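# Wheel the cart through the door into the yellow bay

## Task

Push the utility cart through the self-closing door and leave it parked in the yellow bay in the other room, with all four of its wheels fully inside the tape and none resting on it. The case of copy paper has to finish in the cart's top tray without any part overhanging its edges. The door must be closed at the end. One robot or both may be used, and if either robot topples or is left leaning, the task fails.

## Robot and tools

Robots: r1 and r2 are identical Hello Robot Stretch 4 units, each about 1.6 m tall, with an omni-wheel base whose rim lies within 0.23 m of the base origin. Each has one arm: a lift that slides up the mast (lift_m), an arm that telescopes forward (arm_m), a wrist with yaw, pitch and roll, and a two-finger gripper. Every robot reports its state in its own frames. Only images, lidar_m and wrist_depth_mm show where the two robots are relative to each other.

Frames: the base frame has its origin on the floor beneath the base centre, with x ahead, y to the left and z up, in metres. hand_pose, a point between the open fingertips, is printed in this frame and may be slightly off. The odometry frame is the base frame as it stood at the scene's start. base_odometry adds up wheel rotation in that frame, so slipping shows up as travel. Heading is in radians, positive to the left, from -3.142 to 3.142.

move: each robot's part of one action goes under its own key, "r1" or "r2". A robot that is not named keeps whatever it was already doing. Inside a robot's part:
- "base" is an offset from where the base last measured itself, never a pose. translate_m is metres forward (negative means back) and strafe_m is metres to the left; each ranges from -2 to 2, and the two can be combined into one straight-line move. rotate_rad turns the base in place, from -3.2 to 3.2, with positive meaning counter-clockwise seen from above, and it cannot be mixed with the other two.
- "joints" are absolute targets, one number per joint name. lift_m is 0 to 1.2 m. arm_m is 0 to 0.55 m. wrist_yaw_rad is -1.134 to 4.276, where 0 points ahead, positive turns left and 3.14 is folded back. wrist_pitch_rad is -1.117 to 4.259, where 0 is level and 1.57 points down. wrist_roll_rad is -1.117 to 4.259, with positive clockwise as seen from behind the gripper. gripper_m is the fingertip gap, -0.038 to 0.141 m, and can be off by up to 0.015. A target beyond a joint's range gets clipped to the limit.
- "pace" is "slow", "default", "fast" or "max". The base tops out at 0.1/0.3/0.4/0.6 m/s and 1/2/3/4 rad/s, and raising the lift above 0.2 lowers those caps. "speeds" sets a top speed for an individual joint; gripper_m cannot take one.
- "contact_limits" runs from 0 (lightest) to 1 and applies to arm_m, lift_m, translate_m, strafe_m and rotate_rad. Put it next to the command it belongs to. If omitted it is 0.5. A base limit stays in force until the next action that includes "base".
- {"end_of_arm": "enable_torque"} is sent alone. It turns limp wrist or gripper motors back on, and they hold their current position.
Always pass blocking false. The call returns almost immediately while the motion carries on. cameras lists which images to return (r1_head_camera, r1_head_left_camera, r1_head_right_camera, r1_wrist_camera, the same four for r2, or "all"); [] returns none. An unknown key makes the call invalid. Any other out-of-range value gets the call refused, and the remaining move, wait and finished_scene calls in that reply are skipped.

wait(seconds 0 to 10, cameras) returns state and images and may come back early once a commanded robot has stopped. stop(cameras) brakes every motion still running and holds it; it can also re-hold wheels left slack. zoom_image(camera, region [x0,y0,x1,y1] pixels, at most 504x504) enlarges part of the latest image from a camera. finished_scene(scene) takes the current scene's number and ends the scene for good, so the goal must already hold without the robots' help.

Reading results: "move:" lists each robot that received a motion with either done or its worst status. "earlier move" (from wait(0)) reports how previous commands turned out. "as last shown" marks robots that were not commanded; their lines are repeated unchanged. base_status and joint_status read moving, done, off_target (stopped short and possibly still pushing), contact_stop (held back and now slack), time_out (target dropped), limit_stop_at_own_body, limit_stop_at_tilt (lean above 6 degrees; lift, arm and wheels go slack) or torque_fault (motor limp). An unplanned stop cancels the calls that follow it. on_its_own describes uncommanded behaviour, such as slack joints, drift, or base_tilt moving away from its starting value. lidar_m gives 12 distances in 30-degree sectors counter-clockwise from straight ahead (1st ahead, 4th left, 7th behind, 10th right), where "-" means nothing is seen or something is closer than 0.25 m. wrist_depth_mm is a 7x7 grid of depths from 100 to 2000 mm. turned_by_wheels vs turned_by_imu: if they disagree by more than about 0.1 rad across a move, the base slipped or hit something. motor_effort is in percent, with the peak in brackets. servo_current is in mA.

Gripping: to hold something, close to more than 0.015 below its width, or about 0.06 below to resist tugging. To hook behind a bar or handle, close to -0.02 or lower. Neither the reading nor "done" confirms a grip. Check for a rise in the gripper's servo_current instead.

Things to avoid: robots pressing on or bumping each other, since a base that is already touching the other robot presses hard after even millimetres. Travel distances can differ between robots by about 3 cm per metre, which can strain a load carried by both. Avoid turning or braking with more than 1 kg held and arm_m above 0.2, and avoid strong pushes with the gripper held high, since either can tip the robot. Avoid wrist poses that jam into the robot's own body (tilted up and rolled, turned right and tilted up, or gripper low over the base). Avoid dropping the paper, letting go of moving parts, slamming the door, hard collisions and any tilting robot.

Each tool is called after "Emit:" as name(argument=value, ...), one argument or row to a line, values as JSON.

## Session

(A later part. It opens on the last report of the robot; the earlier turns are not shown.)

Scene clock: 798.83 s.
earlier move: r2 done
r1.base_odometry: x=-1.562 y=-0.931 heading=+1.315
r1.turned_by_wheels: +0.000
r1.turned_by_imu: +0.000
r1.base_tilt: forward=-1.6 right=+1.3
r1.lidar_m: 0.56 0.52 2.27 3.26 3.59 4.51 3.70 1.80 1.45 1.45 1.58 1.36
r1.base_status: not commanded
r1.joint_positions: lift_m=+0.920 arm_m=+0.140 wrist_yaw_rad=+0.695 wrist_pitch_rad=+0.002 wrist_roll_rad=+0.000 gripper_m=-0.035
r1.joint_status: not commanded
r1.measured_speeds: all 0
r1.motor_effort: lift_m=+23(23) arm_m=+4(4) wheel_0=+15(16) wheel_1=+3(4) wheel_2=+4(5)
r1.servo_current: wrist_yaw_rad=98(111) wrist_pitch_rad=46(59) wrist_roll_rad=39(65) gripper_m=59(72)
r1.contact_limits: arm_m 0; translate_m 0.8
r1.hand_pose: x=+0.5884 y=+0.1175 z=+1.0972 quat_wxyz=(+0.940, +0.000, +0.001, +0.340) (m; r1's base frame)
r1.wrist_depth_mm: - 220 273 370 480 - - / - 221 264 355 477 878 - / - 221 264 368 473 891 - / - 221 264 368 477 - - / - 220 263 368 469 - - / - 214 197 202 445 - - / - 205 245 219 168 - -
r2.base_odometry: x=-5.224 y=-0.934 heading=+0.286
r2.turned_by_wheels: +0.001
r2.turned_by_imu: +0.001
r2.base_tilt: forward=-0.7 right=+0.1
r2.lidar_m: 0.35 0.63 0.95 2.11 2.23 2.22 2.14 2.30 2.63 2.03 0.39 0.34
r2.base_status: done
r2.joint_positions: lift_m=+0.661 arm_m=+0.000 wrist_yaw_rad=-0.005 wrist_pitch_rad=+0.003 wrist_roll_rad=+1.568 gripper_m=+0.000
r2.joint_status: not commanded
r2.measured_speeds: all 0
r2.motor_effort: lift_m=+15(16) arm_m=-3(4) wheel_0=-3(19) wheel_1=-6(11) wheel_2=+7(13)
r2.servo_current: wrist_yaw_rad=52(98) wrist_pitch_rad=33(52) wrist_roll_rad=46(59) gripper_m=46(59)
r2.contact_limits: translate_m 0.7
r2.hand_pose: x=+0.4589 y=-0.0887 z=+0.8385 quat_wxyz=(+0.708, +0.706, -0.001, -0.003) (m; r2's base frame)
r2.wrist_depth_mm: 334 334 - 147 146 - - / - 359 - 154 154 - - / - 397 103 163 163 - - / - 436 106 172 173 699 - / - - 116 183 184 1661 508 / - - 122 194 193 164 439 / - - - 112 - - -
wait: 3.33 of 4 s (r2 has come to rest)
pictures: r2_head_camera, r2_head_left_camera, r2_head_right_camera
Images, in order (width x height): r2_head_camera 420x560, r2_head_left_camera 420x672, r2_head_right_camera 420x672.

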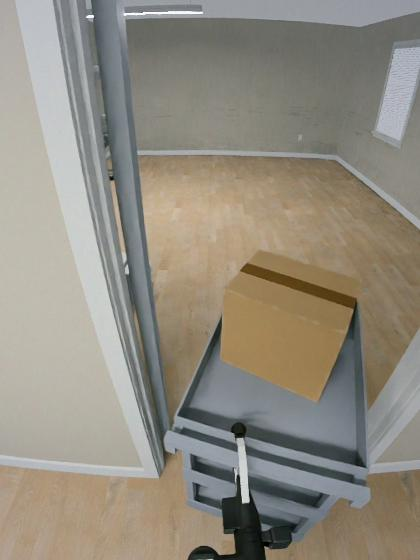

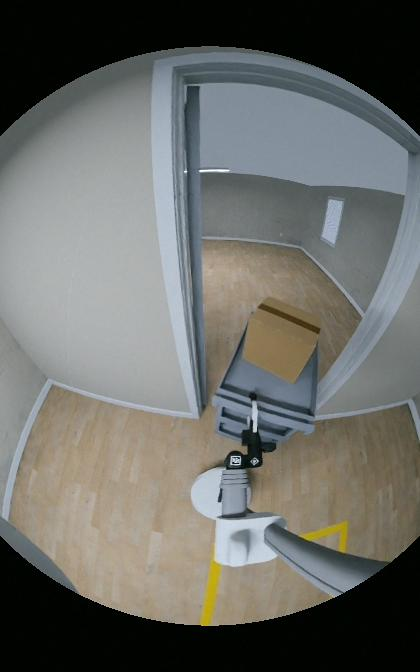

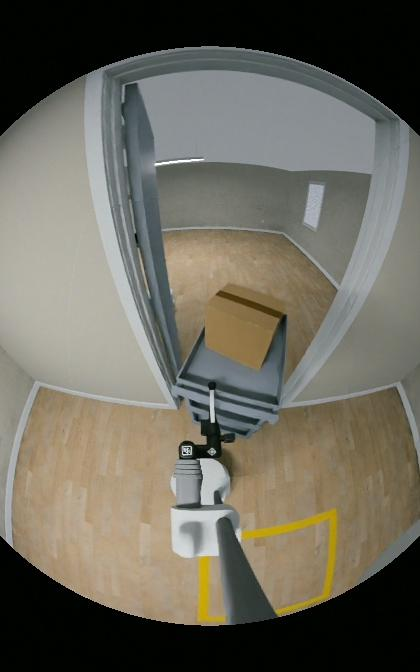

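Emit:
move(
  blocking=false,
  r2={"base":{"translate_m":-0.35,"strafe_m":0.09},"pace":"slow","contact_limits":{"translate_m":0.7}},
  cameras=[],
)

Emit:
wait(
  seconds=5,
  cameras=["r1_head_left_camera","r2_head_right_camera","r2_head_left_camera","r2_head_camera"],
)

Scene clock: 805.07 s.
move: r2 moving
r1: as last shown
r1.lidar_m: 0.57 0.49 2.30 3.23 3.57 4.51 3.71 1.82 1.46 1.43 1.58 1.35
r1.motor_effort: lift_m=+23(23) arm_m=+4(4) wheel_0=+15(16) wheel_1=+3(3) wheel_2=+4(4)
r1.servo_current: wrist_yaw_rad=78(111) wrist_pitch_rad=39(46) wrist_roll_rad=65(65) gripper_m=72(72)
r1.contact_limits: arm_m 0; translate_m 0.8
r1.wrist_depth_mm: - 220 273 370 480 - - / - 221 264 353 477 891 - / - 220 265 368 477 891 - / - 220 264 368 473 - - / - 220 264 368 469 - - / - 213 197 202 445 - - / - 205 246 220 168 - -
r2.base_odometry: x=-5.237 y=-0.935 heading=+0.286
r2.turned_by_wheels: +0.000
r2.turned_by_imu: +0.000
r2.base_tilt: forward=-0.6 right=+0.1
r2.lidar_m: 0.39 0.66 0.96 2.10 2.26 2.19 2.13 2.27 2.62 2.09 0.40 0.35
r2.base_status: translate_m moving; strafe_m moving
r2.joint_positions: lift_m=+0.661 arm_m=+0.000 wrist_yaw_rad=-0.003 wrist_pitch_rad=+0.003 wrist_roll_rad=+1.568 gripper_m=+0.000
r2.joint_status: not commanded
r2.measured_speeds: translate_m=-0.049 strafe_m=+0.013 rotate_rad=+0.001 lift_m=+0.000 arm_m=+0.000 wrist_yaw_rad=+0.000 wrist_pitch_rad=+0.000 wrist_roll_rad=+0.000
r2.motor_effort: lift_m=+15(16) arm_m=-3(4) wheel_0=-4(12) wheel_1=-7(8) wheel_2=+13(13)
r2.servo_current: wrist_yaw_rad=52(52) wrist_pitch_rad=39(46) wrist_roll_rad=39(59) gripper_m=52(59)
r2.contact_limits: translate_m 0.7
r2.hand_pose: x=+0.4590 y=-0.0883 z=+0.8385 quat_wxyz=(+0.708, +0.706, +0.000, -0.002) (m; r2's base frame)
r2.wrist_depth_mm: 338 338 - 147 146 - - / - 359 - 154 154 - - / - 394 102 163 163 - - / - 436 106 172 173 691 - / - - 116 181 184 1661 508 / - - 122 193 194 163 436 / - - - 112 - - -
pictures: none
No camera images: "cameras" was empty.

Scene clock: 809.43 s.
earlier move: r2 done
r1.base_odometry: x=-1.562 y=-0.931 heading=+1.315
r1.turned_by_wheels: +0.000
r1.turned_by_imu: +0.000
r1.base_tilt: forward=-1.6 right=+1.3
r1.lidar_m: 0.56 0.50 2.27 3.27 3.59 4.51 3.71 1.84 1.44 1.41 1.57 1.33
r1.base_status: not commanded
r1.joint_positions: lift_m=+0.920 arm_m=+0.140 wrist_yaw_rad=+0.695 wrist_pitch_rad=+0.002 wrist_roll_rad=+0.000 gripper_m=-0.035
r1.joint_status: not commanded
r1.measured_speeds: all 0
r1.motor_effort: lift_m=+23(23) arm_m=+4(4) wheel_0=+15(16) wheel_1=+3(4) wheel_2=+4(5)
r1.servo_current: wrist_yaw_rad=91(111) wrist_pitch_rad=39(52) wrist_roll_rad=52(65) gripper_m=65(72)
r1.contact_limits: arm_m 0; translate_m 0.8
r1.hand_pose: x=+0.5884 y=+0.1175 z=+1.0972 quat_wxyz=(+0.940, +0.000, +0.001, +0.340) (m; r1's base frame)
r1.wrist_depth_mm: - 220 272 368 477 - - / - 221 264 353 477 878 - / - 221 265 370 473 891 - / - 221 264 368 473 - - / - 220 263 366 469 - - / - 213 196 203 445 - - / - 205 245 219 168 - -
r2.base_odometry: x=-5.585 y=-0.946 heading=+0.286
r2.turned_by_wheels: +0.000
r2.turned_by_imu: +0.001
r2.base_tilt: forward=-0.7 right=+0.1
r2.lidar_m: 0.37 1.00 1.47 2.05 2.17 1.83 1.78 1.89 2.64 2.62 0.40 0.35
r2.base_status: done
r2.joint_positions: lift_m=+0.661 arm_m=+0.000 wrist_yaw_rad=+0.002 wrist_pitch_rad=+0.003 wrist_roll_rad=+1.568 gripper_m=+0.000
r2.joint_status: not commanded
r2.measured_speeds: all 0
r2.motor_effort: lift_m=+15(16) arm_m=-3(4) wheel_0=-3(12) wheel_1=-6(9) wheel_2=+9(13)
r2.servo_current: wrist_yaw_rad=52(59) wrist_pitch_rad=39(46) wrist_roll_rad=52(59) gripper_m=52(59)
r2.contact_limits: translate_m 0.7
r2.hand_pose: x=+0.4594 y=-0.0869 z=+0.8385 quat_wxyz=(+0.708, +0.706, +0.002, +0.000) (m; r2's base frame)
r2.wrist_depth_mm: 338 334 - 153 151 - - / - 362 101 158 160 - - / - 392 105 167 167 - - / - 430 110 174 175 - - / - 469 118 184 185 627 - / - - 123 192 195 164 462 / - - - 112 - - -
wait: 4.37 of 5 s (r2 has come to rest)
pictures: r1_head_left_camera, r2_head_camera, r2_head_left_camera, r2_head_right_camera
Images, in order (width x height): r1_head_left_camera 420x672, r2_head_camera 420x560, r2_head_left_camera 420x672, r2_head_right_camera 420x672.

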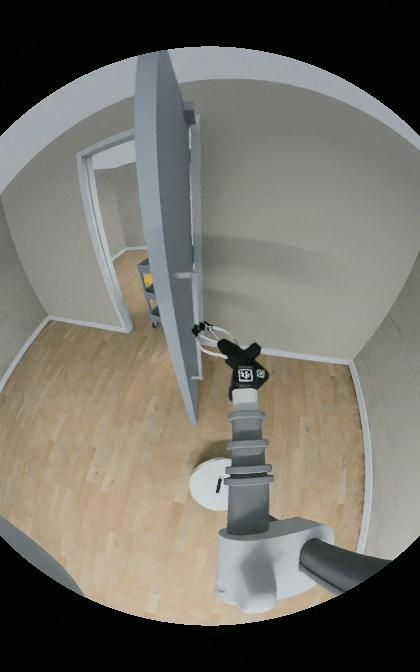

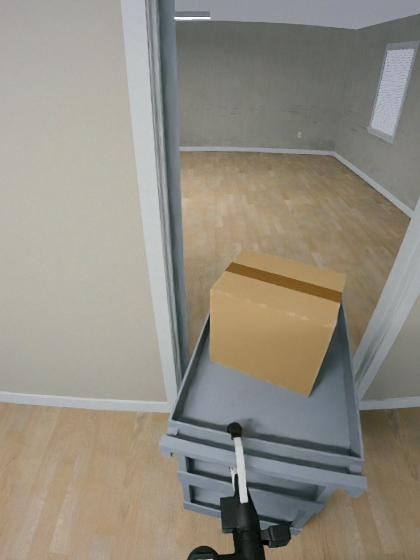

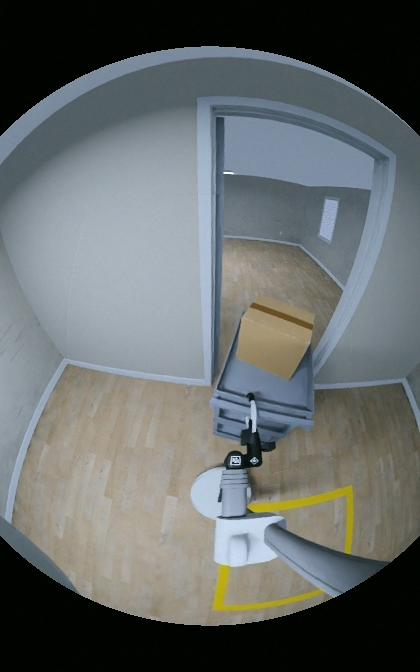

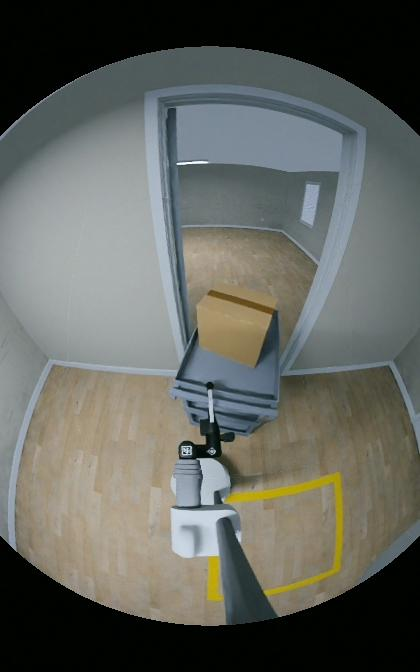

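Emit:
move(
  blocking=false,
  r2={"base":{"translate_m":-0.4,"strafe_m":0.04},"pace":"slow","contact_limits":{"translate_m":0.7}},
  cameras=[],
)

Emit:
wait(
  seconds=6,
  cameras=["r2_head_right_camera","r2_head_left_camera","r2_head_camera"],
)

Scene clock: 818.20 s.
move: r2 moving
r1: as last shown
r1.lidar_m: 0.55 0.49 2.29 3.24 3.62 4.51 3.70 1.82 1.45 1.42 1.58 1.33
r1.motor_effort: lift_m=+23(23) arm_m=+4(4) wheel_0=+15(16) wheel_1=+3(3) wheel_2=+4(4)
r1.servo_current: wrist_yaw_rad=72(104) wrist_pitch_rad=46(46) wrist_roll_rad=46(65) gripper_m=65(72)
r1.contact_limits: arm_m 0; translate_m 0.8
r1.wrist_depth_mm: - 220 272 370 480 - - / - 221 264 355 480 891 - / - 221 264 368 473 891 - / - 221 264 368 473 - - / - 220 264 368 473 - - / - 214 196 202 445 - - / - 206 246 219 168 - -
r2.base_odometry: x=-5.597 y=-0.949 heading=+0.286
r2.turned_by_wheels: +0.000
r2.turned_by_imu: +0.001
r2.base_tilt: forward=-0.6 right=+0.1
r2.lidar_m: 0.36 1.03 1.49 2.02 2.19 1.85 1.78 1.89 2.67 2.62 0.40 0.34
r2.base_status: translate_m moving; strafe_m moving
r2.joint_positions: lift_m=+0.661 arm_m=+0.000 wrist_yaw_rad=+0.003 wrist_pitch_rad=+0.003 wrist_roll_rad=+1.568 gripper_m=+0.000
r2.joint_status: not commanded
r2.measured_speeds: translate_m=-0.049 strafe_m=+0.005 rotate_rad=-0.003 lift_m=+0.000 arm_m=+0.000 wrist_yaw_rad=+0.003 wrist_pitch_rad=+0.000 wrist_roll_rad=+0.000
r2.motor_effort: lift_m=+15(16) arm_m=-4(4) wheel_0=-4(6) wheel_1=-6(7) wheel_2=+15(15)
r2.servo_current: wrist_yaw_rad=52(59) wrist_pitch_rad=46(46) wrist_roll_rad=52(59) gripper_m=52(52)
r2.contact_limits: translate_m 0.7
r2.hand_pose: x=+0.4596 y=-0.0865 z=+0.8385 quat_wxyz=(+0.708, +0.706, +0.002, +0.000) (m; r2's base frame)
r2.wrist_depth_mm: 343 336 - 152 151 - - / - 362 101 158 160 - - / - 392 105 166 168 - - / - 427 110 174 175 - - / - 477 118 183 184 621 - / - - 123 192 195 164 459 / - - - 112 - - -
pictures: none
No camera images: "cameras" was empty.

Scene clock: 823.00 s.
earlier move: r2 done
r1.base_odometry: x=-1.562 y=-0.931 heading=+1.315
r1.turned_by_wheels: +0.000
r1.turned_by_imu: +0.000
r1.base_tilt: forward=-1.6 right=+1.2
r1.lidar_m: 0.57 0.52 2.29 3.27 3.58 4.52 3.68 1.83 1.48 1.43 1.57 1.34
r1.base_status: not commanded
r1.joint_positions: lift_m=+0.920 arm_m=+0.140 wrist_yaw_rad=+0.695 wrist_pitch_rad=+0.002 wrist_roll_rad=+0.000 gripper_m=-0.035
r1.joint_status: not commanded
r1.measured_speeds: all 0
r1.motor_effort: lift_m=+23(23) arm_m=+4(4) wheel_0=+15(16) wheel_1=+3(4) wheel_2=+4(5)
r1.servo_current: wrist_yaw_rad=78(104) wrist_pitch_rad=46(52) wrist_roll_rad=52(65) gripper_m=65(72)
r1.contact_limits: arm_m 0; translate_m 0.8
r1.hand_pose: x=+0.5884 y=+0.1175 z=+1.0972 quat_wxyz=(+0.940, +0.000, +0.001, +0.340) (m; r1's base frame)
r1.wrist_depth_mm: - 220 273 370 477 - - / - 220 264 355 477 878 - / - 221 264 368 477 891 - / - 220 263 368 473 - - / - 220 263 366 469 - - / - 213 197 203 445 - - / - 206 246 219 168 - -
r2.base_odometry: x=-5.979 y=-1.021 heading=+0.287
r2.turned_by_wheels: +0.000
r2.turned_by_imu: +0.004
r2.base_tilt: forward=-0.7 right=+0.1
r2.lidar_m: 0.34 1.44 2.06 2.01 1.91 1.42 1.39 1.48 2.16 2.63 0.46 0.35
r2.base_status: done
r2.joint_positions: lift_m=+0.661 arm_m=+0.000 wrist_yaw_rad=+0.010 wrist_pitch_rad=+0.003 wrist_roll_rad=+1.571 gripper_m=+0.000
r2.joint_status: not commanded
r2.measured_speeds: all 0
r2.motor_effort: lift_m=+15(16) arm_m=-4(4) wheel_0=+1(7) wheel_1=-3(7) wheel_2=+12(16)
r2.servo_current: wrist_yaw_rad=65(72) wrist_pitch_rad=39(46) wrist_roll_rad=52(59) gripper_m=46(59)
r2.contact_limits: translate_m 0.7
r2.hand_pose: x=+0.4601 y=-0.0846 z=+0.8385 quat_wxyz=(+0.707, +0.707, +0.004, +0.002) (m; r2's base frame)
r2.wrist_depth_mm: - - 111 168 167 - - / - 368 114 172 173 - - / - 389 116 176 177 - - / - 415 120 180 180 - - / - 439 124 186 186 - - / - 462 127 190 190 167 512 / - - - 112 - 157 -
wait: 4.80 of 6 s (r2 has come to rest)
pictures: r2_head_camera, r2_head_left_camera, r2_head_right_camera
Images, in order (width x height): r2_head_camera 420x560, r2_head_left_camera 420x672, r2_head_right_camera 420x672.

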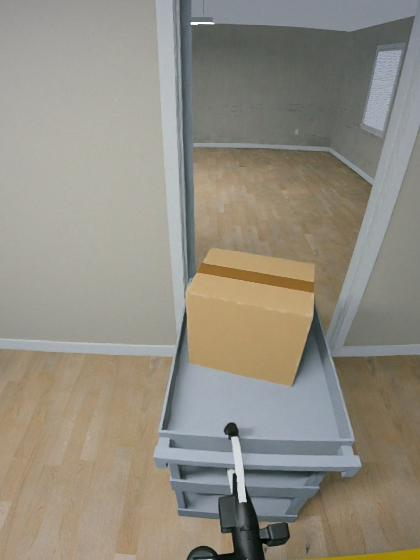

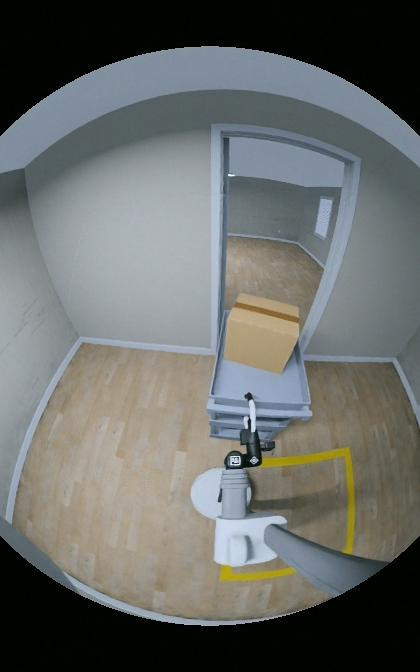

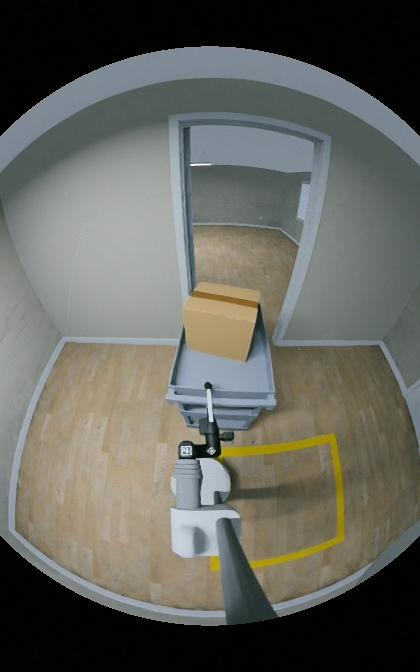

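Emit:
move(
  blocking=false,
  r2={"base":{"translate_m":-0.35,"strafe_m":-0.3},"pace":"slow","contact_limits":{"translate_m":0.7}},
  cameras=[],
)

Emit:
wait(
  seconds=6,
  cameras=["r2_head_right_camera","r2_head_left_camera","r2_head_camera"],
)

Scene clock: 832.60 s.
move: r2 moving
r1: as last shown
r1.lidar_m: 0.58 0.51 2.26 3.26 3.57 4.49 3.68 1.86 1.47 1.43 1.59 1.35
r1.motor_effort: lift_m=+23(23) arm_m=+4(4) wheel_0=+15(16) wheel_1=+3(3) wheel_2=+4(5)
r1.servo_current: wrist_yaw_rad=91(91) wrist_pitch_rad=39(46) wrist_roll_rad=46(65) gripper_m=65(72)
r1.contact_limits: arm_m 0; translate_m 0.8
r1.wrist_depth_mm: - 221 273 370 477 - - / - 221 264 353 477 878 - / - 220 264 368 473 891 - / - 220 265 368 473 - - / - 220 263 368 466 - - / - 213 197 203 445 - - / - 204 245 219 169 - -
r2.base_odometry: x=-5.987 y=-1.032 heading=+0.288
r2.turned_by_wheels: +0.002
r2.turned_by_imu: +0.002
r2.base_tilt: forward=-0.6 right=+0.1
r2.lidar_m: 0.36 1.45 2.08 2.04 1.87 1.43 1.38 1.48 2.13 2.61 0.46 0.39
r2.base_status: translate_m moving; strafe_m moving
r2.joint_positions: lift_m=+0.661 arm_m=+0.000 wrist_yaw_rad=+0.011 wrist_pitch_rad=+0.003 wrist_roll_rad=+1.571 gripper_m=+0.000
r2.joint_status: not commanded
r2.measured_speeds: translate_m=-0.039 strafe_m=-0.033 rotate_rad=+0.000 lift_m=+0.000 arm_m=+0.000 wrist_yaw_rad=+0.000 wrist_pitch_rad=+0.000 wrist_roll_rad=+0.000
r2.motor_effort: lift_m=+15(15) arm_m=-3(4) wheel_0=+12(14) wheel_1=-7(8) wheel_2=+16(18)
r2.servo_current: wrist_yaw_rad=59(72) wrist_pitch_rad=52(52) wrist_roll_rad=46(52) gripper_m=52(52)
r2.contact_limits: translate_m 0.7
r2.hand_pose: x=+0.4602 y=-0.0843 z=+0.8385 quat_wxyz=(+0.707, +0.707, +0.005, +0.003) (m; r2's base frame)
r2.wrist_depth_mm: - - 112 169 169 - - / - 368 115 173 173 - - / - 389 117 177 177 - - / - 413 120 180 182 - - / - 439 124 186 186 - - / - 459 127 190 191 168 521 / - - - 112 - 157 -
pictures: none
No camera images: "cameras" was empty.

Scene clock: 837.93 s.
earlier move: r2 done
r1.base_odometry: x=-1.562 y=-0.931 heading=+1.315
r1.turned_by_wheels: +0.000
r1.turned_by_imu: +0.000
r1.base_tilt: forward=-1.6 right=+1.3
r1.lidar_m: 0.56 0.52 2.27 3.25 3.61 4.47 3.72 1.86 1.43 1.44 1.59 1.33
r1.base_status: not commanded
r1.joint_positions: lift_m=+0.920 arm_m=+0.140 wrist_yaw_rad=+0.695 wrist_pitch_rad=+0.002 wrist_roll_rad=+0.000 gripper_m=-0.035
r1.joint_status: not commanded
r1.measured_speeds: all 0
r1.motor_effort: lift_m=+23(23) arm_m=+4(4) wheel_0=+15(16) wheel_1=+3(4) wheel_2=+4(5)
r1.servo_current: wrist_yaw_rad=98(111) wrist_pitch_rad=39(52) wrist_roll_rad=46(65) gripper_m=65(78)
r1.contact_limits: arm_m 0; translate_m 0.8
r1.hand_pose: x=+0.5884 y=+0.1175 z=+1.0972 quat_wxyz=(+0.940, +0.000, +0.001, +0.340) (m; r1's base frame)
r1.wrist_depth_mm: - 221 273 370 477 - - / - 221 264 353 477 878 - / - 220 264 368 473 891 - / - 220 264 368 473 - - / - 220 263 366 469 - - / - 213 197 202 445 - - / - 205 246 219 168 - -
r2.base_odometry: x=-6.229 y=-1.408 heading=+0.288
r2.turned_by_wheels: +0.000
r2.turned_by_imu: +0.004
r2.base_tilt: forward=-0.7 right=+0.0
r2.lidar_m: 0.27 0.27 2.41 2.33 1.40 1.06 1.05 1.13 1.64 2.30 2.28 0.42
r2.base_status: done
r2.joint_positions: lift_m=+0.661 arm_m=+0.000 wrist_yaw_rad=+0.014 wrist_pitch_rad=+0.003 wrist_roll_rad=+1.573 gripper_m=+0.000
r2.joint_status: not commanded
r2.measured_speeds: all 0
r2.motor_effort: lift_m=+15(16) arm_m=-3(4) wheel_0=+11(17) wheel_1=-3(8) wheel_2=+13(18)
r2.servo_current: wrist_yaw_rad=78(91) wrist_pitch_rad=46(52) wrist_roll_rad=46(65) gripper_m=46(59)
r2.contact_limits: translate_m 0.7
r2.hand_pose: x=+0.4605 y=-0.0834 z=+0.8385 quat_wxyz=(+0.706, +0.708, +0.006, +0.004) (m; r2's base frame)
r2.wrist_depth_mm: - - 200 286 306 307 319 / - - - 260 - 1708 - / - - - 237 248 1863 - / - - 433 224 226 - - / - 424 418 208 208 - - / - 413 141 196 195 167 - / - 392 134 112 186 161 -
wait: 5.33 of 6 s (r2 has come to rest)
pictures: r2_head_camera, r2_head_left_camera, r2_head_right_camera
Images, in order (width x height): r2_head_camera 420x560, r2_head_left_camera 420x672, r2_head_right_camera 420x672.

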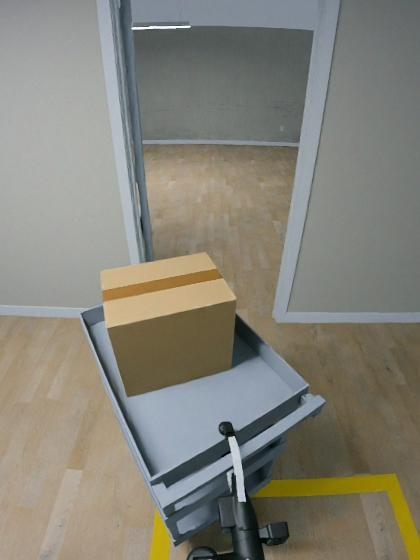

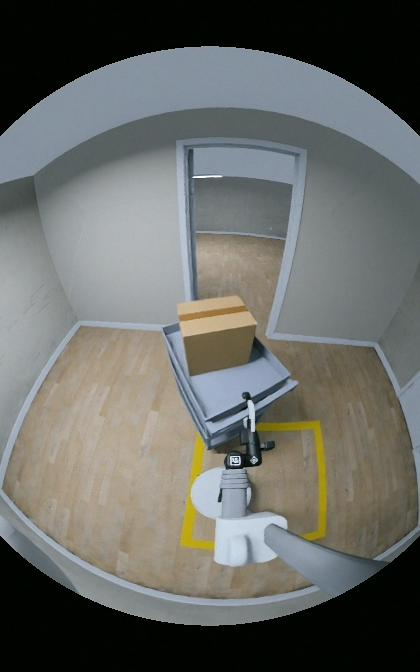

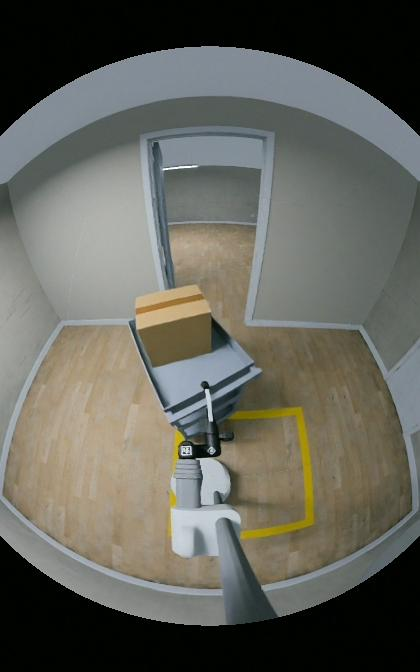

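Emit:
move(
  blocking=false,
  r2={"base":{"translate_m":-0.1,"strafe_m":-0.55},"pace":"slow","contact_limits":{"translate_m":0.7}},
  cameras=[],
)

Emit:
wait(
  seconds=7,
  cameras=["r2_head_right_camera","r2_head_left_camera"],
)

Scene clock: 848.07 s.
move: r2 moving
r1: as last shown
r1.lidar_m: 0.56 0.50 2.28 3.27 3.60 4.49 3.70 1.81 1.44 1.43 1.57 1.32
r1.motor_effort: lift_m=+23(23) arm_m=+4(4) wheel_0=+15(16) wheel_1=+3(3) wheel_2=+4(4)
r1.servo_current: wrist_yaw_rad=85(98) wrist_pitch_rad=33(46) wrist_roll_rad=39(59) gripper_m=65(72)
r1.contact_limits: arm_m 0; translate_m 0.8
r1.wrist_depth_mm: - 221 273 370 480 - - / - 220 264 353 477 878 - / - 220 264 368 473 891 - / - 221 263 368 473 - - / - 220 264 368 469 - - / - 214 197 203 445 - - / - 206 245 219 168 - -
r2.base_odometry: x=-6.228 y=-1.421 heading=+0.290
r2.turned_by_wheels: +0.002
r2.turned_by_imu: +0.003
r2.base_tilt: forward=-0.7 right=+0.0
r2.lidar_m: 0.27 0.27 2.42 2.35 1.43 1.10 1.06 1.14 1.66 2.29 2.27 0.43
r2.base_status: translate_m moving; strafe_m moving
r2.joint_positions: lift_m=+0.661 arm_m=+0.000 wrist_yaw_rad=+0.017 wrist_pitch_rad=+0.003 wrist_roll_rad=+1.573 gripper_m=+0.000
r2.joint_status: not commanded
r2.measured_speeds: translate_m=-0.010 strafe_m=-0.050 rotate_rad=+0.001 lift_m=+0.000 arm_m=+0.000 wrist_yaw_rad=+0.004 wrist_pitch_rad=+0.000 wrist_roll_rad=+0.000
r2.motor_effort: lift_m=+15(15) arm_m=-3(4) wheel_0=+16(18) wheel_1=-3(6) wheel_2=+14(16)
r2.servo_current: wrist_yaw_rad=104(104) wrist_pitch_rad=39(46) wrist_roll_rad=46(52) gripper_m=46(59)
r2.contact_limits: translate_m 0.7
r2.hand_pose: x=+0.4607 y=-0.0826 z=+0.8385 quat_wxyz=(+0.706, +0.708, +0.007, +0.005) (m; r2's base frame)
r2.wrist_depth_mm: - - 201 285 304 306 319 / - - - 260 - 1708 - / - - - 236 247 1808 - / - - 162 224 226 - - / - 424 421 208 208 - - / - 413 141 196 193 167 - / - 397 178 112 186 161 -
pictures: none
No camera images: "cameras" was empty.

Scene clock: 854.37 s.
earlier move: r2 done
r1.base_odometry: x=-1.562 y=-0.931 heading=+1.315
r1.turned_by_wheels: +0.000
r1.turned_by_imu: +0.000
r1.base_tilt: forward=-1.6 right=+1.3
r1.lidar_m: 0.55 0.48 2.27 3.25 3.59 4.47 3.69 1.83 1.47 1.42 1.61 1.34
r1.base_status: not commanded
r1.joint_positions: lift_m=+0.920 arm_m=+0.140 wrist_yaw_rad=+0.695 wrist_pitch_rad=+0.002 wrist_roll_rad=+0.000 gripper_m=-0.035
r1.joint_status: not commanded
r1.measured_speeds: all 0
r1.motor_effort: lift_m=+23(23) arm_m=+4(4) wheel_0=+15(16) wheel_1=+3(4) wheel_2=+4(5)
r1.servo_current: wrist_yaw_rad=85(111) wrist_pitch_rad=39(52) wrist_roll_rad=46(65) gripper_m=65(72)
r1.contact_limits: arm_m 0; translate_m 0.8
r1.hand_pose: x=+0.5884 y=+0.1175 z=+1.0972 quat_wxyz=(+0.940, +0.000, +0.001, +0.340) (m; r1's base frame)
r1.wrist_depth_mm: - 220 273 370 477 - - / - 221 264 353 477 878 - / - 220 264 370 473 878 - / - 220 264 368 473 - - / - 220 263 368 469 - - / - 213 197 203 445 - - / - 205 245 219 168 - -
r2.base_odometry: x=-6.168 y=-1.963 heading=+0.290
r2.turned_by_wheels: -0.001
r2.turned_by_imu: +0.009
r2.base_tilt: forward=-0.7 right=+0.1
r2.lidar_m: 0.25 0.27 2.74 2.88 1.37 1.02 0.99 1.05 1.56 1.76 1.90 0.46
r2.base_status: done
r2.joint_positions: lift_m=+0.661 arm_m=+0.000 wrist_yaw_rad=+0.023 wrist_pitch_rad=+0.003 wrist_roll_rad=+1.572 gripper_m=+0.000
r2.joint_status: not commanded
r2.measured_speeds: translate_m=+0.000 strafe_m=+0.000 rotate_rad=+0.000 lift_m=+0.000 arm_m=+0.000 wrist_yaw_rad=+0.000 wrist_pitch_rad=+0.000 wrist_roll_rad=-0.002
r2.on_its_own: wrist_yaw_rad is at rest, and its servo_current (150 mA) is outside its rest range (0 to 104 mA)
r2.motor_effort: lift_m=+15(16) arm_m=-4(4) wheel_0=+9(23) wheel_1=+0(6) wheel_2=+6(16)
r2.servo_current: wrist_yaw_rad=150(150) wrist_pitch_rad=46(46) wrist_roll_rad=46(65) gripper_m=52(59)
r2.contact_limits: translate_m 0.7
r2.hand_pose: x=+0.4612 y=-0.0807 z=+0.8386 quat_wxyz=(+0.707, +0.707, +0.009, +0.007) (m; r2's base frame)
r2.wrist_depth_mm: - - - - - - 1205 / - - - 291 - 1430 1205 / - - - 298 340 366 368 / - - - 265 279 1808 - / 1756 - - 232 243 1921 - / - 439 183 207 202 162 - / 1808 164 183 112 187 - -
wait: 6.30 of 7 s (r2 has come to rest)
pictures: r2_head_left_camera, r2_head_right_camera
Images, in order (width x height): r2_head_left_camera 420x672, r2_head_right_camera 420x672.

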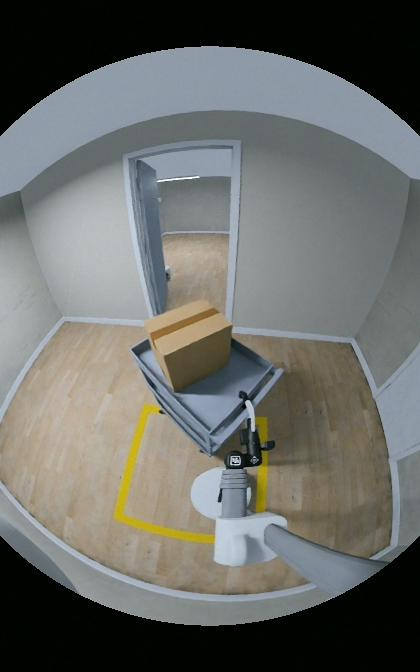

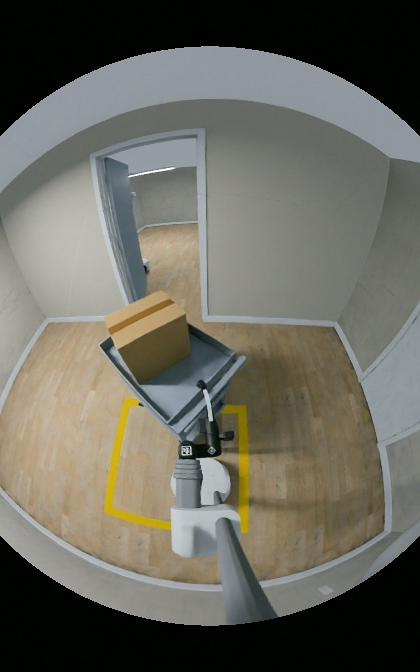

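Emit:
move(
  blocking=false,
  r2={"base":{"translate_m":-0.45,"strafe_m":0.0},"pace":"slow","contact_limits":{"translate_m":0.7}},
  cameras=[],
)

Emit:
wait(
  seconds=6,
  cameras=["r2_head_right_camera","r2_head_left_camera"],
)

Emit:
move(
  blocking=false,
  r2={"base":{"translate_m":0.0,"strafe_m":0.3},"pace":"slow","contact_limits":{"strafe_m":0.7}},
  cameras=[],
)

Emit:
wait(
  seconds=5,
  cameras=["r2_head_right_camera","r2_head_left_camera","r2_head_camera"],
)

Scene clock: 862.10 s.
move: r2 moving
r1: as last shown
r1.base_tilt: forward=-1.6 right=+1.2
r1.lidar_m: 0.60 0.51 2.28 3.26 3.60 4.50 3.72 1.84 1.46 1.43 1.58 1.36
r1.motor_effort: lift_m=+23(23) arm_m=+4(4) wheel_0=+15(16) wheel_1=+4(4) wheel_2=+4(4)
r1.servo_current: wrist_yaw_rad=78(104) wrist_pitch_rad=39(46) wrist_roll_rad=46(65) gripper_m=65(72)
r1.contact_limits: arm_m 0; translate_m 0.8
r1.wrist_depth_mm: - 221 273 370 480 - - / - 220 265 355 477 891 - / - 221 264 370 473 904 - / - 221 263 368 469 - - / - 221 263 366 469 - - / - 213 196 202 442 - - / - 206 246 219 168 - -
r2.base_odometry: x=-6.179 y=-1.966 heading=+0.291
r2.turned_by_wheels: +0.001
r2.turned_by_imu: +0.002
r2.base_tilt: forward=-0.7 right=+0.1
r2.lidar_m: 0.25 0.25 2.71 2.89 1.31 1.00 0.96 1.07 1.60 1.72 1.88 0.46
r2.base_status: translate_m moving; strafe_m moving
r2.joint_positions: lift_m=+0.661 arm_m=+0.000 wrist_yaw_rad=+0.023 wrist_pitch_rad=+0.003 wrist_roll_rad=+1.571 gripper_m=+0.000
r2.joint_status: not commanded
r2.measured_speeds: translate_m=-0.049 strafe_m=+0.000 rotate_rad=-0.002 lift_m=+0.000 arm_m=+0.000 wrist_yaw_rad=+0.000 wrist_pitch_rad=+0.000 wrist_roll_rad=-0.005
r2.motor_effort: lift_m=+14(15) arm_m=-4(4) wheel_0=+3(9) wheel_1=-4(4) wheel_2=+17(17)
r2.servo_current: wrist_yaw_rad=143(150) wrist_pitch_rad=39(46) wrist_roll_rad=46(52) gripper_m=46(59)
r2.contact_limits: translate_m 0.7
r2.hand_pose: x=+0.4612 y=-0.0807 z=+0.8387 quat_wxyz=(+0.707, +0.707, +0.009, +0.007) (m; r2's base frame)
r2.wrist_depth_mm: - - - 310 - - 1205 / - - - 278 353 364 1138 / - - - 231 319 1464 1308 / 1756 - - 197 274 1863 - / 1708 - - 224 235 1921 - / 1661 433 183 204 204 161 - / - 163 384 112 184 - -
pictures: none
No camera images: "cameras" was empty.

Scene clock: 867.37 s.
earlier move: r2 done
r1.base_odometry: x=-1.562 y=-0.931 heading=+1.315
r1.turned_by_wheels: +0.000
r1.turned_by_imu: +0.000
r1.base_tilt: forward=-1.6 right=+1.2
r1.lidar_m: 0.58 0.50 2.27 3.26 3.56 4.49 3.70 1.78 1.43 1.42 1.57 1.34
r1.base_status: not commanded
r1.joint_positions: lift_m=+0.920 arm_m=+0.140 wrist_yaw_rad=+0.695 wrist_pitch_rad=+0.002 wrist_roll_rad=+0.000 gripper_m=-0.035
r1.joint_status: not commanded
r1.measured_speeds: all 0
r1.motor_effort: lift_m=+23(23) arm_m=+4(4) wheel_0=+15(16) wheel_1=+3(4) wheel_2=+4(5)
r1.servo_current: wrist_yaw_rad=85(111) wrist_pitch_rad=39(52) wrist_roll_rad=52(65) gripper_m=65(72)
r1.contact_limits: arm_m 0; translate_m 0.8
r1.hand_pose: x=+0.5884 y=+0.1175 z=+1.0972 quat_wxyz=(+0.940, +0.000, +0.001, +0.340) (m; r1's base frame)
r1.wrist_depth_mm: - 220 273 370 477 - - / - 221 264 353 477 878 - / - 221 263 370 473 891 - / - 221 264 366 469 - - / - 220 263 366 473 - - / - 214 197 203 445 - - / - 206 246 220 168 - -
r2.base_odometry: x=-6.599 y=-2.091 heading=+0.288
r2.turned_by_wheels: -0.003
r2.turned_by_imu: -0.004
r2.base_tilt: forward=-0.6 right=+0.1
r2.lidar_m: 0.39 2.43 3.01 1.80 0.76 0.57 0.56 0.60 0.92 1.75 0.37 0.35
r2.base_status: done
r2.joint_positions: lift_m=+0.661 arm_m=+0.000 wrist_yaw_rad=-0.012 wrist_pitch_rad=+0.003 wrist_roll_rad=+1.566 gripper_m=+0.000
r2.joint_status: not commanded
r2.measured_speeds: all 0
r2.motor_effort: lift_m=+14(15) arm_m=-3(4) wheel_0=-14(18) wheel_1=-7(11) wheel_2=+1(18)
r2.servo_current: wrist_yaw_rad=72(150) wrist_pitch_rad=39(46) wrist_roll_rad=46(65) gripper_m=46(59)
r2.contact_limits: translate_m 0.7
r2.hand_pose: x=+0.4583 y=-0.0908 z=+0.8387 quat_wxyz=(+0.709, +0.705, -0.003, -0.005) (m; r2's base frame)
r2.wrist_depth_mm: 342 338 - - 150 - - / 368 364 101 158 159 - - / - 397 106 165 167 - - / - 433 109 172 175 - - / - - 119 184 184 621 530 / - - 124 193 194 161 445 / - - - 112 - 1756 1255
wait: 5.27 of 6 s (r2 has come to rest)
pictures: r2_head_left_camera, r2_head_right_camera
Images, in order (width x height): r2_head_left_camera 420x672, r2_head_right_camera 420x672.

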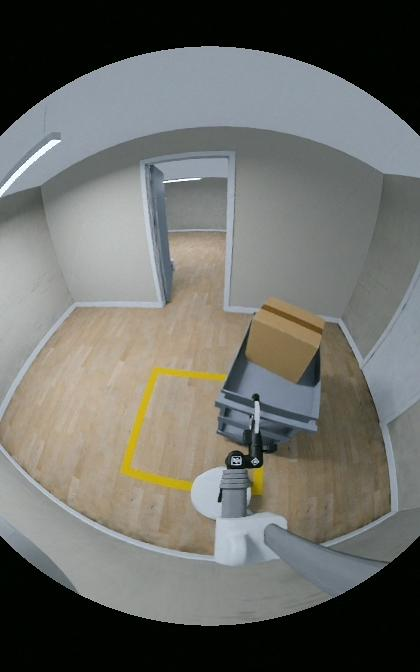

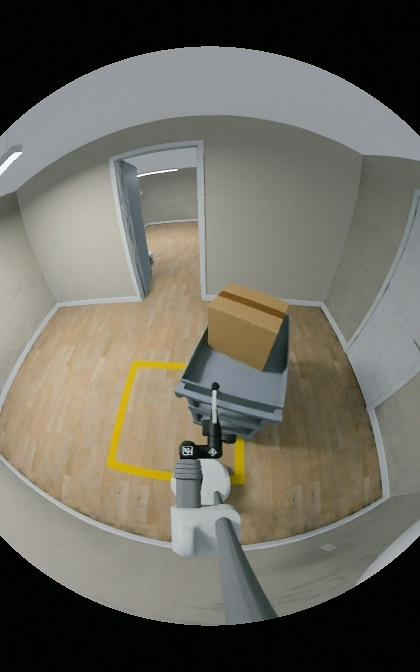

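Scene clock: 867.87 s.
move: r2 moving
r1: as last shown
r1.lidar_m: 0.59 0.49 2.27 3.26 3.60 4.48 3.72 1.84 1.44 1.43 1.60 1.37
r1.motor_effort: lift_m=+23(23) arm_m=+4(4) wheel_0=+15(15) wheel_1=+3(3) wheel_2=+4(4)
r1.servo_current: wrist_yaw_rad=104(104) wrist_pitch_rad=39(46) wrist_roll_rad=59(65) gripper_m=65(65)
r1.contact_limits: arm_m 0; translate_m 0.8
r1.wrist_depth_mm: - 220 273 368 480 - - / - 220 264 353 477 891 - / - 221 264 368 477 891 - / - 221 263 368 473 - - / - 220 264 368 473 - - / - 213 197 202 445 - - / - 205 246 219 168 - -
r2.base_odometry: x=-6.602 y=-2.077 heading=+0.287
r2.turned_by_wheels: -0.001
r2.turned_by_imu: -0.001
r2.base_tilt: forward=-0.7 right=+0.1
r2.lidar_m: 0.36 2.40 2.99 1.81 0.75 0.57 0.53 0.59 0.89 1.76 0.39 0.36
r2.base_status: translate_m moving; strafe_m moving
r2.joint_positions: lift_m=+0.661 arm_m=+0.000 wrist_yaw_rad=-0.014 wrist_pitch_rad=+0.003 wrist_roll_rad=+1.566 gripper_m=+0.000
r2.joint_status: not commanded
r2.measured_speeds: translate_m=+0.000 strafe_m=+0.056 rotate_rad=-0.002 lift_m=+0.000 arm_m=+0.000 wrist_yaw_rad=+0.000 wrist_pitch_rad=+0.000 wrist_roll_rad=+0.000
r2.motor_effort: lift_m=+14(14) arm_m=-4(4) wheel_0=-19(22) wheel_1=+5(5) wheel_2=-1(4)
r2.servo_current: wrist_yaw_rad=85(85) wrist_pitch_rad=46(46) wrist_roll_rad=52(59) gripper_m=46(59)
r2.contact_limits: strafe_m 0.7
r2.hand_pose: x=+0.4580 y=-0.0916 z=+0.8387 quat_wxyz=(+0.709, +0.705, -0.004, -0.006) (m; r2's base frame)
r2.wrist_depth_mm: 340 336 - - 148 - - / 368 362 - 157 159 - - / - 397 104 165 167 - - / - 436 108 172 174 - - / - - 118 184 184 627 521 / - - 123 194 195 161 439 / - - - 112 - 1756 1281
pictures: none
No camera images: "cameras" was empty.

Scene clock: 871.50 s.
earlier move: r2 done
r1.base_odometry: x=-1.562 y=-0.931 heading=+1.315
r1.turned_by_wheels: +0.000
r1.turned_by_imu: +0.000
r1.base_tilt: forward=-1.6 right=+1.2
r1.lidar_m: 0.57 0.50 2.27 3.27 3.60 4.48 3.70 1.81 1.47 1.44 1.56 1.34
r1.base_status: not commanded
r1.joint_positions: lift_m=+0.920 arm_m=+0.140 wrist_yaw_rad=+0.695 wrist_pitch_rad=+0.002 wrist_roll_rad=+0.000 gripper_m=-0.035
r1.joint_status: not commanded
r1.measured_speeds: all 0
r1.motor_effort: lift_m=+23(24) arm_m=+4(4) wheel_0=+15(16) wheel_1=+3(4) wheel_2=+4(5)
r1.servo_current: wrist_yaw_rad=98(111) wrist_pitch_rad=39(52) wrist_roll_rad=59(72) gripper_m=72(72)
r1.contact_limits: arm_m 0; translate_m 0.8
r1.hand_pose: x=+0.5884 y=+0.1175 z=+1.0972 quat_wxyz=(+0.940, +0.000, +0.001, +0.340) (m; r1's base frame)
r1.wrist_depth_mm: - 221 273 370 477 - - / - 221 264 353 477 878 - / - 221 264 370 477 891 - / - 221 264 368 473 - - / - 220 263 368 469 - - / - 213 197 203 442 - - / - 205 246 220 168 - -
r2.base_odometry: x=-6.683 y=-1.804 heading=+0.286
r2.turned_by_wheels: +0.000
r2.turned_by_imu: -0.005
r2.base_tilt: forward=-0.8 right=+0.1
r2.lidar_m: 0.41 2.34 2.72 1.78 0.75 0.55 0.54 0.58 0.85 2.04 0.30 0.32
r2.base_status: done
r2.joint_positions: lift_m=+0.661 arm_m=+0.000 wrist_yaw_rad=-0.025 wrist_pitch_rad=+0.003 wrist_roll_rad=+1.566 gripper_m=+0.000
r2.joint_status: not commanded
r2.measured_speeds: all 0
r2.on_its_own: wrist_yaw_rad is at rest, and its servo_current (163 mA) is outside its rest range (0 to 104 mA)
r2.motor_effort: lift_m=+14(14) arm_m=-3(4) wheel_0=-14(22) wheel_1=+0(6) wheel_2=-8(9)
r2.servo_current: wrist_yaw_rad=163(163) wrist_pitch_rad=46(52) wrist_roll_rad=46(65) gripper_m=46(59)
r2.contact_limits: strafe_m 0.7
r2.hand_pose: x=+0.4571 y=-0.0945 z=+0.8387 quat_wxyz=(+0.709, +0.705, -0.008, -0.010) (m; r2's base frame)
r2.wrist_depth_mm: 351 - - - 117 - - / - 384 - - 133 130 - / - - - 150 146 549 521 / - - - 166 166 1661 466 / - - - 191 191 1708 1182 / - - 121 226 219 163 1138 / - - - 112 - 297 1078
wait: 3.63 of 5 s (r2 has come to rest)
pictures: r2_head_camera, r2_head_left_camera, r2_head_right_camera
Images, in order (width x height): r2_head_camera 420x560, r2_head_left_camera 420x672, r2_head_right_camera 420x672.

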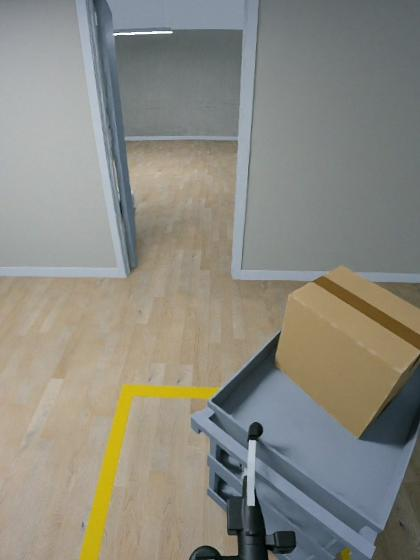

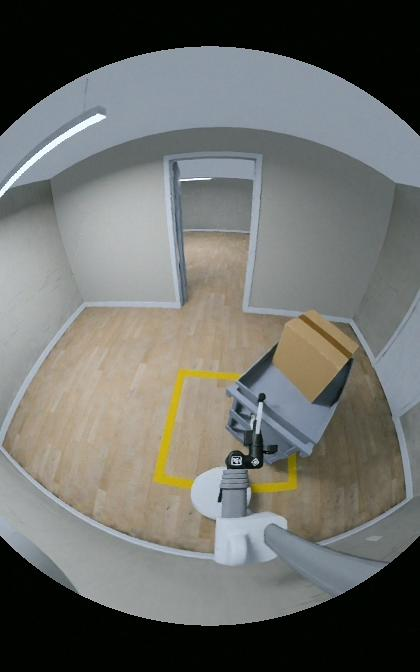

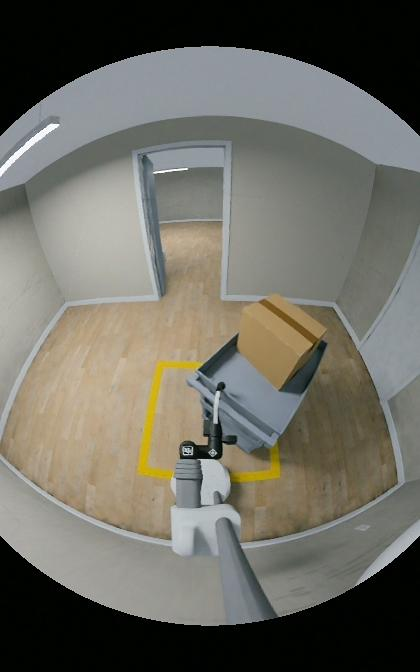

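Emit:
move(
  blocking=false,
  r2={"base":{"translate_m":0.1,"strafe_m":0.4},"pace":"slow","contact_limits":{"strafe_m":0.7}},
  cameras=[],
)

Emit:
wait(
  seconds=6,
  cameras=["r2_head_right_camera"],
)

Emit:
move(
  blocking=false,
  r2={"base":{"translate_m":0.4,"strafe_m":0.0},"pace":"slow","contact_limits":{"translate_m":0.7}},
  cameras=[],
)

Emit:
wait(
  seconds=6,
  cameras=["r2_head_right_camera","r2_head_left_camera","r2_head_camera"],
)

Scene clock: 885.57 s.
move: r2 moving
r1: as last shown
r1.lidar_m: 0.53 0.51 2.29 3.25 3.58 4.48 3.70 1.84 1.45 1.43 1.57 1.33
r1.motor_effort: lift_m=+23(23) arm_m=+4(4) wheel_0=+15(16) wheel_1=+3(3) wheel_2=+4(5)
r1.servo_current: wrist_yaw_rad=91(104) wrist_pitch_rad=33(46) wrist_roll_rad=39(65) gripper_m=65(72)
r1.contact_limits: arm_m 0; translate_m 0.8
r1.wrist_depth_mm: - 220 272 370 480 - - / - 220 263 355 477 878 - / - 220 264 368 477 878 - / - 221 264 368 469 - - / - 220 263 366 473 - - / - 214 197 203 445 - - / - 205 246 219 168 - -
r2.base_odometry: x=-6.684 y=-1.791 heading=+0.284
r2.turned_by_wheels: -0.002
r2.turned_by_imu: -0.009
r2.base_tilt: forward=-0.7 right=+0.1
r2.lidar_m: 0.41 2.37 2.67 1.86 0.75 0.57 0.53 0.58 0.86 2.05 0.29 0.33
r2.base_status: translate_m moving; strafe_m moving
r2.joint_positions: lift_m=+0.661 arm_m=+0.000 wrist_yaw_rad=-0.025 wrist_pitch_rad=+0.003 wrist_roll_rad=+1.566 gripper_m=+0.000
r2.joint_status: not commanded
r2.measured_speeds: translate_m=+0.013 strafe_m=+0.048 rotate_rad=-0.001 lift_m=+0.000 arm_m=+0.000 wrist_yaw_rad=-0.004 wrist_pitch_rad=+0.000 wrist_roll_rad=+0.000
r2.motor_effort: lift_m=+14(14) arm_m=-3(4) wheel_0=-16(19) wheel_1=+4(4) wheel_2=-18(19)
r2.servo_current: wrist_yaw_rad=150(163) wrist_pitch_rad=39(46) wrist_roll_rad=39(59) gripper_m=59(59)
r2.contact_limits: strafe_m 0.7
r2.hand_pose: x=+0.4570 y=-0.0946 z=+0.8387 quat_wxyz=(+0.709, +0.705, -0.008, -0.010) (m; r2's base frame)
r2.wrist_depth_mm: 351 - - - 118 - - / - 382 - - 133 130 - / - - - 150 146 544 525 / - - - 166 166 1618 466 / - - - 191 191 1618 1182 / - - 121 218 219 163 1118 / - - - 112 - 293 1078
pictures: none
No camera images: "cameras" was empty.

Scene clock: 890.43 s.
earlier move: r2 done
r1.base_odometry: x=-1.562 y=-0.931 heading=+1.315
r1.turned_by_wheels: +0.000
r1.turned_by_imu: +0.000
r1.base_tilt: forward=-1.6 right=+1.3
r1.lidar_m: 0.57 0.51 2.31 3.27 3.57 4.51 3.65 1.82 1.42 1.43 1.60 1.33
r1.base_status: not commanded
r1.joint_positions: lift_m=+0.920 arm_m=+0.140 wrist_yaw_rad=+0.695 wrist_pitch_rad=+0.002 wrist_roll_rad=+0.000 gripper_m=-0.035
r1.joint_status: not commanded
r1.measured_speeds: all 0
r1.motor_effort: lift_m=+23(23) arm_m=+4(4) wheel_0=+15(16) wheel_1=+3(4) wheel_2=+4(5)
r1.servo_current: wrist_yaw_rad=72(111) wrist_pitch_rad=52(52) wrist_roll_rad=46(65) gripper_m=65(72)
r1.contact_limits: arm_m 0; translate_m 0.8
r1.hand_pose: x=+0.5884 y=+0.1175 z=+1.0972 quat_wxyz=(+0.940, +0.000, +0.001, +0.340) (m; r1's base frame)
r1.wrist_depth_mm: - 221 272 370 480 - - / - 220 264 353 473 891 - / - 220 264 368 477 891 - / - 220 263 370 473 - - / - 220 263 366 469 - - / - 213 197 202 445 - - / - 206 246 220 168 - -
r2.base_odometry: x=-6.700 y=-1.392 heading=+0.285
r2.turned_by_wheels: +0.001
r2.turned_by_imu: -0.045
r2.base_tilt: forward=-0.7 right=+0.1
r2.lidar_m: 0.42 2.21 2.32 2.25 0.94 0.68 0.62 0.67 0.94 2.43 0.29 0.32
r2.base_status: done
r2.joint_positions: lift_m=+0.661 arm_m=+0.000 wrist_yaw_rad=-0.028 wrist_pitch_rad=+0.003 wrist_roll_rad=+1.569 gripper_m=+0.000
r2.joint_status: not commanded
r2.measured_speeds: all 0
r2.on_its_own: wrist_yaw_rad is at rest, and its servo_current (195 mA) is outside its rest range (0 to 104 mA)
r2.motor_effort: lift_m=+14(14) arm_m=+4(5) wheel_0=-6(21) wheel_1=+1(5) wheel_2=-9(21)
r2.servo_current: wrist_yaw_rad=195(202) wrist_pitch_rad=39(52) wrist_roll_rad=52(65) gripper_m=46(59)
r2.contact_limits: strafe_m 0.7
r2.hand_pose: x=+0.4567 y=-0.0956 z=+0.8387 quat_wxyz=(+0.708, +0.706, -0.009, -0.011) (m; r2's base frame)
r2.wrist_depth_mm: 351 - - - 112 115 - / 1983 - - 129 126 125 - / - - - - 142 530 492 / - - - 163 163 1708 459 / - - - 191 191 1708 1229 / - - 112 224 223 167 1098 / - - - 112 - 1576 -
wait: 4.87 of 6 s (r2 has come to rest)
pictures: r2_head_right_camera
Images, in order (width x height): r2_head_right_camera 420x672.

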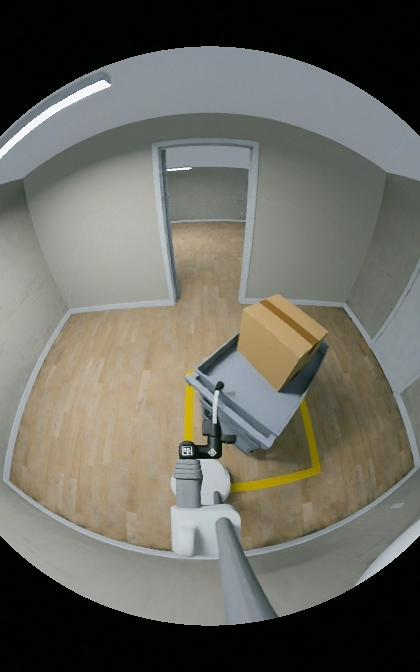

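Scene clock: 890.93 s.
move: r2 moving
r1: as last shown
r1.base_tilt: forward=-1.6 right=+1.2
r1.lidar_m: 0.59 0.50 2.26 3.25 3.58 4.49 3.69 1.84 1.45 1.41 1.57 1.33
r1.motor_effort: lift_m=+23(23) arm_m=+4(4) wheel_0=+15(16) wheel_1=+3(3) wheel_2=+4(4)
r1.servo_current: wrist_yaw_rad=91(91) wrist_pitch_rad=52(52) wrist_roll_rad=52(52) gripper_m=65(72)
r1.contact_limits: arm_m 0; translate_m 0.8
r1.wrist_depth_mm: - 221 272 370 480 - - / - 220 264 355 477 891 - / - 221 264 368 477 878 - / - 221 264 366 473 - - / - 220 263 368 473 - - / - 214 196 204 445 - - / - 205 245 219 168 - -
r2.base_odometry: x=-6.688 y=-1.388 heading=+0.284
r2.turned_by_wheels: -0.001
r2.turned_by_imu: -0.001
r2.base_tilt: forward=-0.7 right=+0.0
r2.lidar_m: 0.40 2.20 2.36 2.24 0.97 0.68 0.65 0.70 0.96 2.44 0.28 0.28
r2.base_status: translate_m moving; strafe_m moving
r2.joint_positions: lift_m=+0.661 arm_m=+0.000 wrist_yaw_rad=-0.028 wrist_pitch_rad=+0.003 wrist_roll_rad=+1.569 gripper_m=+0.000
r2.joint_status: not commanded
r2.measured_speeds: translate_m=+0.050 strafe_m=+0.000 rotate_rad=+0.002 lift_m=+0.000 arm_m=+0.000 wrist_yaw_rad=+0.000 wrist_pitch_rad=+0.000 wrist_roll_rad=+0.000
r2.motor_effort: lift_m=+14(14) arm_m=+4(5) wheel_0=+10(10) wheel_1=+4(5) wheel_2=-19(20)
r2.servo_current: wrist_yaw_rad=176(195) wrist_pitch_rad=39(46) wrist_roll_rad=65(65) gripper_m=52(52)
r2.contact_limits: translate_m 0.7
r2.hand_pose: x=+0.4567 y=-0.0956 z=+0.8387 quat_wxyz=(+0.708, +0.706, -0.009, -0.011) (m; r2's base frame)
r2.wrist_depth_mm: 349 - - 112 112 114 - / - - - 128 125 125 - / - - - - 142 530 496 / - - - 163 163 1661 452 / - - - 191 192 1708 1205 / - - 111 232 223 166 1078 / - - - 112 - 1537 -
pictures: none
No camera images: "cameras" was empty.

Scene clock: 895.70 s.
earlier move: r2 done
r1.base_odometry: x=-1.562 y=-0.931 heading=+1.315
r1.turned_by_wheels: +0.000
r1.turned_by_imu: +0.000
r1.base_tilt: forward=-1.6 right=+1.2
r1.lidar_m: 0.56 0.51 2.27 3.27 3.59 4.50 3.69 1.82 1.47 1.43 1.58 1.34
r1.base_status: not commanded
r1.joint_positions: lift_m=+0.920 arm_m=+0.140 wrist_yaw_rad=+0.695 wrist_pitch_rad=+0.002 wrist_roll_rad=+0.000 gripper_m=-0.035
r1.joint_status: not commanded
r1.measured_speeds: all 0
r1.motor_effort: lift_m=+23(23) arm_m=+4(4) wheel_0=+15(16) wheel_1=+3(4) wheel_2=+4(5)
r1.servo_current: wrist_yaw_rad=72(111) wrist_pitch_rad=39(52) wrist_roll_rad=46(72) gripper_m=65(78)
r1.contact_limits: arm_m 0; translate_m 0.8
r1.hand_pose: x=+0.5884 y=+0.1175 z=+1.0972 quat_wxyz=(+0.940, +0.000, +0.001, +0.340) (m; r1's base frame)
r1.wrist_depth_mm: - 220 273 370 480 - - / - 221 264 355 477 904 - / - 221 264 366 473 891 - / - 221 264 368 473 - - / - 220 263 368 473 - - / - 213 197 203 442 - - / - 206 245 219 168 - -
r2.base_odometry: x=-6.316 y=-1.279 heading=+0.286
r2.turned_by_wheels: +0.002
r2.turned_by_imu: +0.004
r2.base_tilt: forward=-0.7 right=+0.1
r2.lidar_m: 0.37 1.80 2.32 2.23 1.49 1.08 1.02 1.07 1.50 2.41 0.40 0.36
r2.base_status: done
r2.joint_positions: lift_m=+0.661 arm_m=+0.000 wrist_yaw_rad=+0.003 wrist_pitch_rad=+0.003 wrist_roll_rad=+1.572 gripper_m=+0.000
r2.joint_status: not commanded
r2.measured_speeds: all 0
r2.motor_effort: lift_m=+14(14) arm_m=+4(5) wheel_0=+10(16) wheel_1=+5(8) wheel_2=-6(20)
r2.servo_current: wrist_yaw_rad=46(195) wrist_pitch_rad=33(52) wrist_roll_rad=39(65) gripper_m=46(59)
r2.contact_limits: translate_m 0.7
r2.hand_pose: x=+0.4595 y=-0.0864 z=+0.8387 quat_wxyz=(+0.707, +0.708, +0.002, +0.000) (m; r2's base frame)
r2.wrist_depth_mm: 330 336 - 147 146 - - / 1537 364 - 154 154 - - / - 397 103 163 163 - - / - 449 106 173 174 707 - / - - 116 182 185 1708 480 / - - 123 195 195 165 436 / - - - 112 - 169 1060
wait: 4.77 of 6 s (r2 has come to rest)
pictures: r2_head_camera, r2_head_left_camera, r2_head_right_camera
Images, in order (width x height): r2_head_camera 420x560, r2_head_left_camera 420x672, r2_head_right_camera 420x672.

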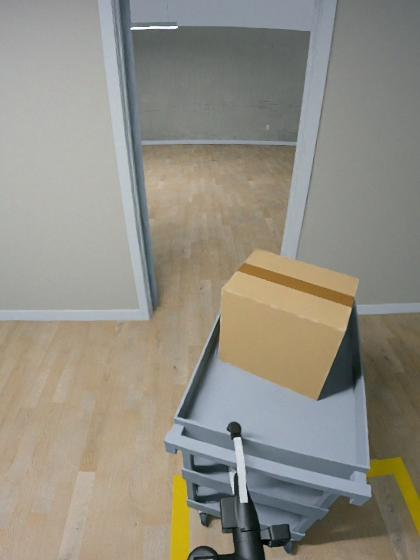

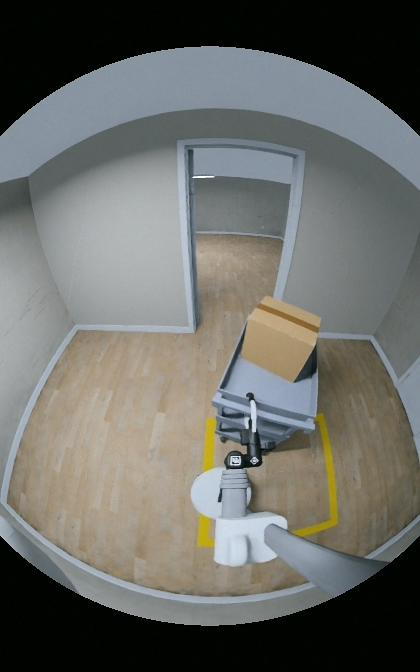

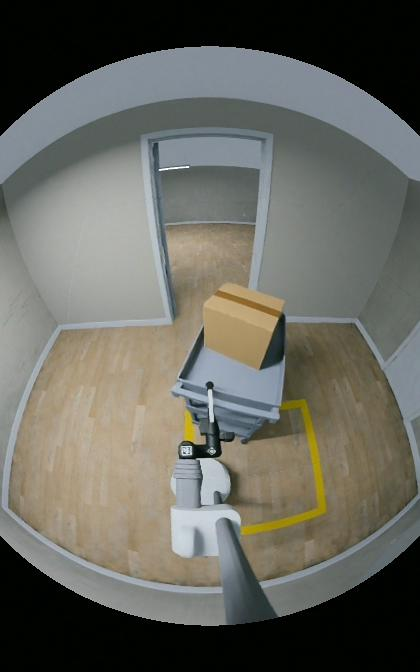

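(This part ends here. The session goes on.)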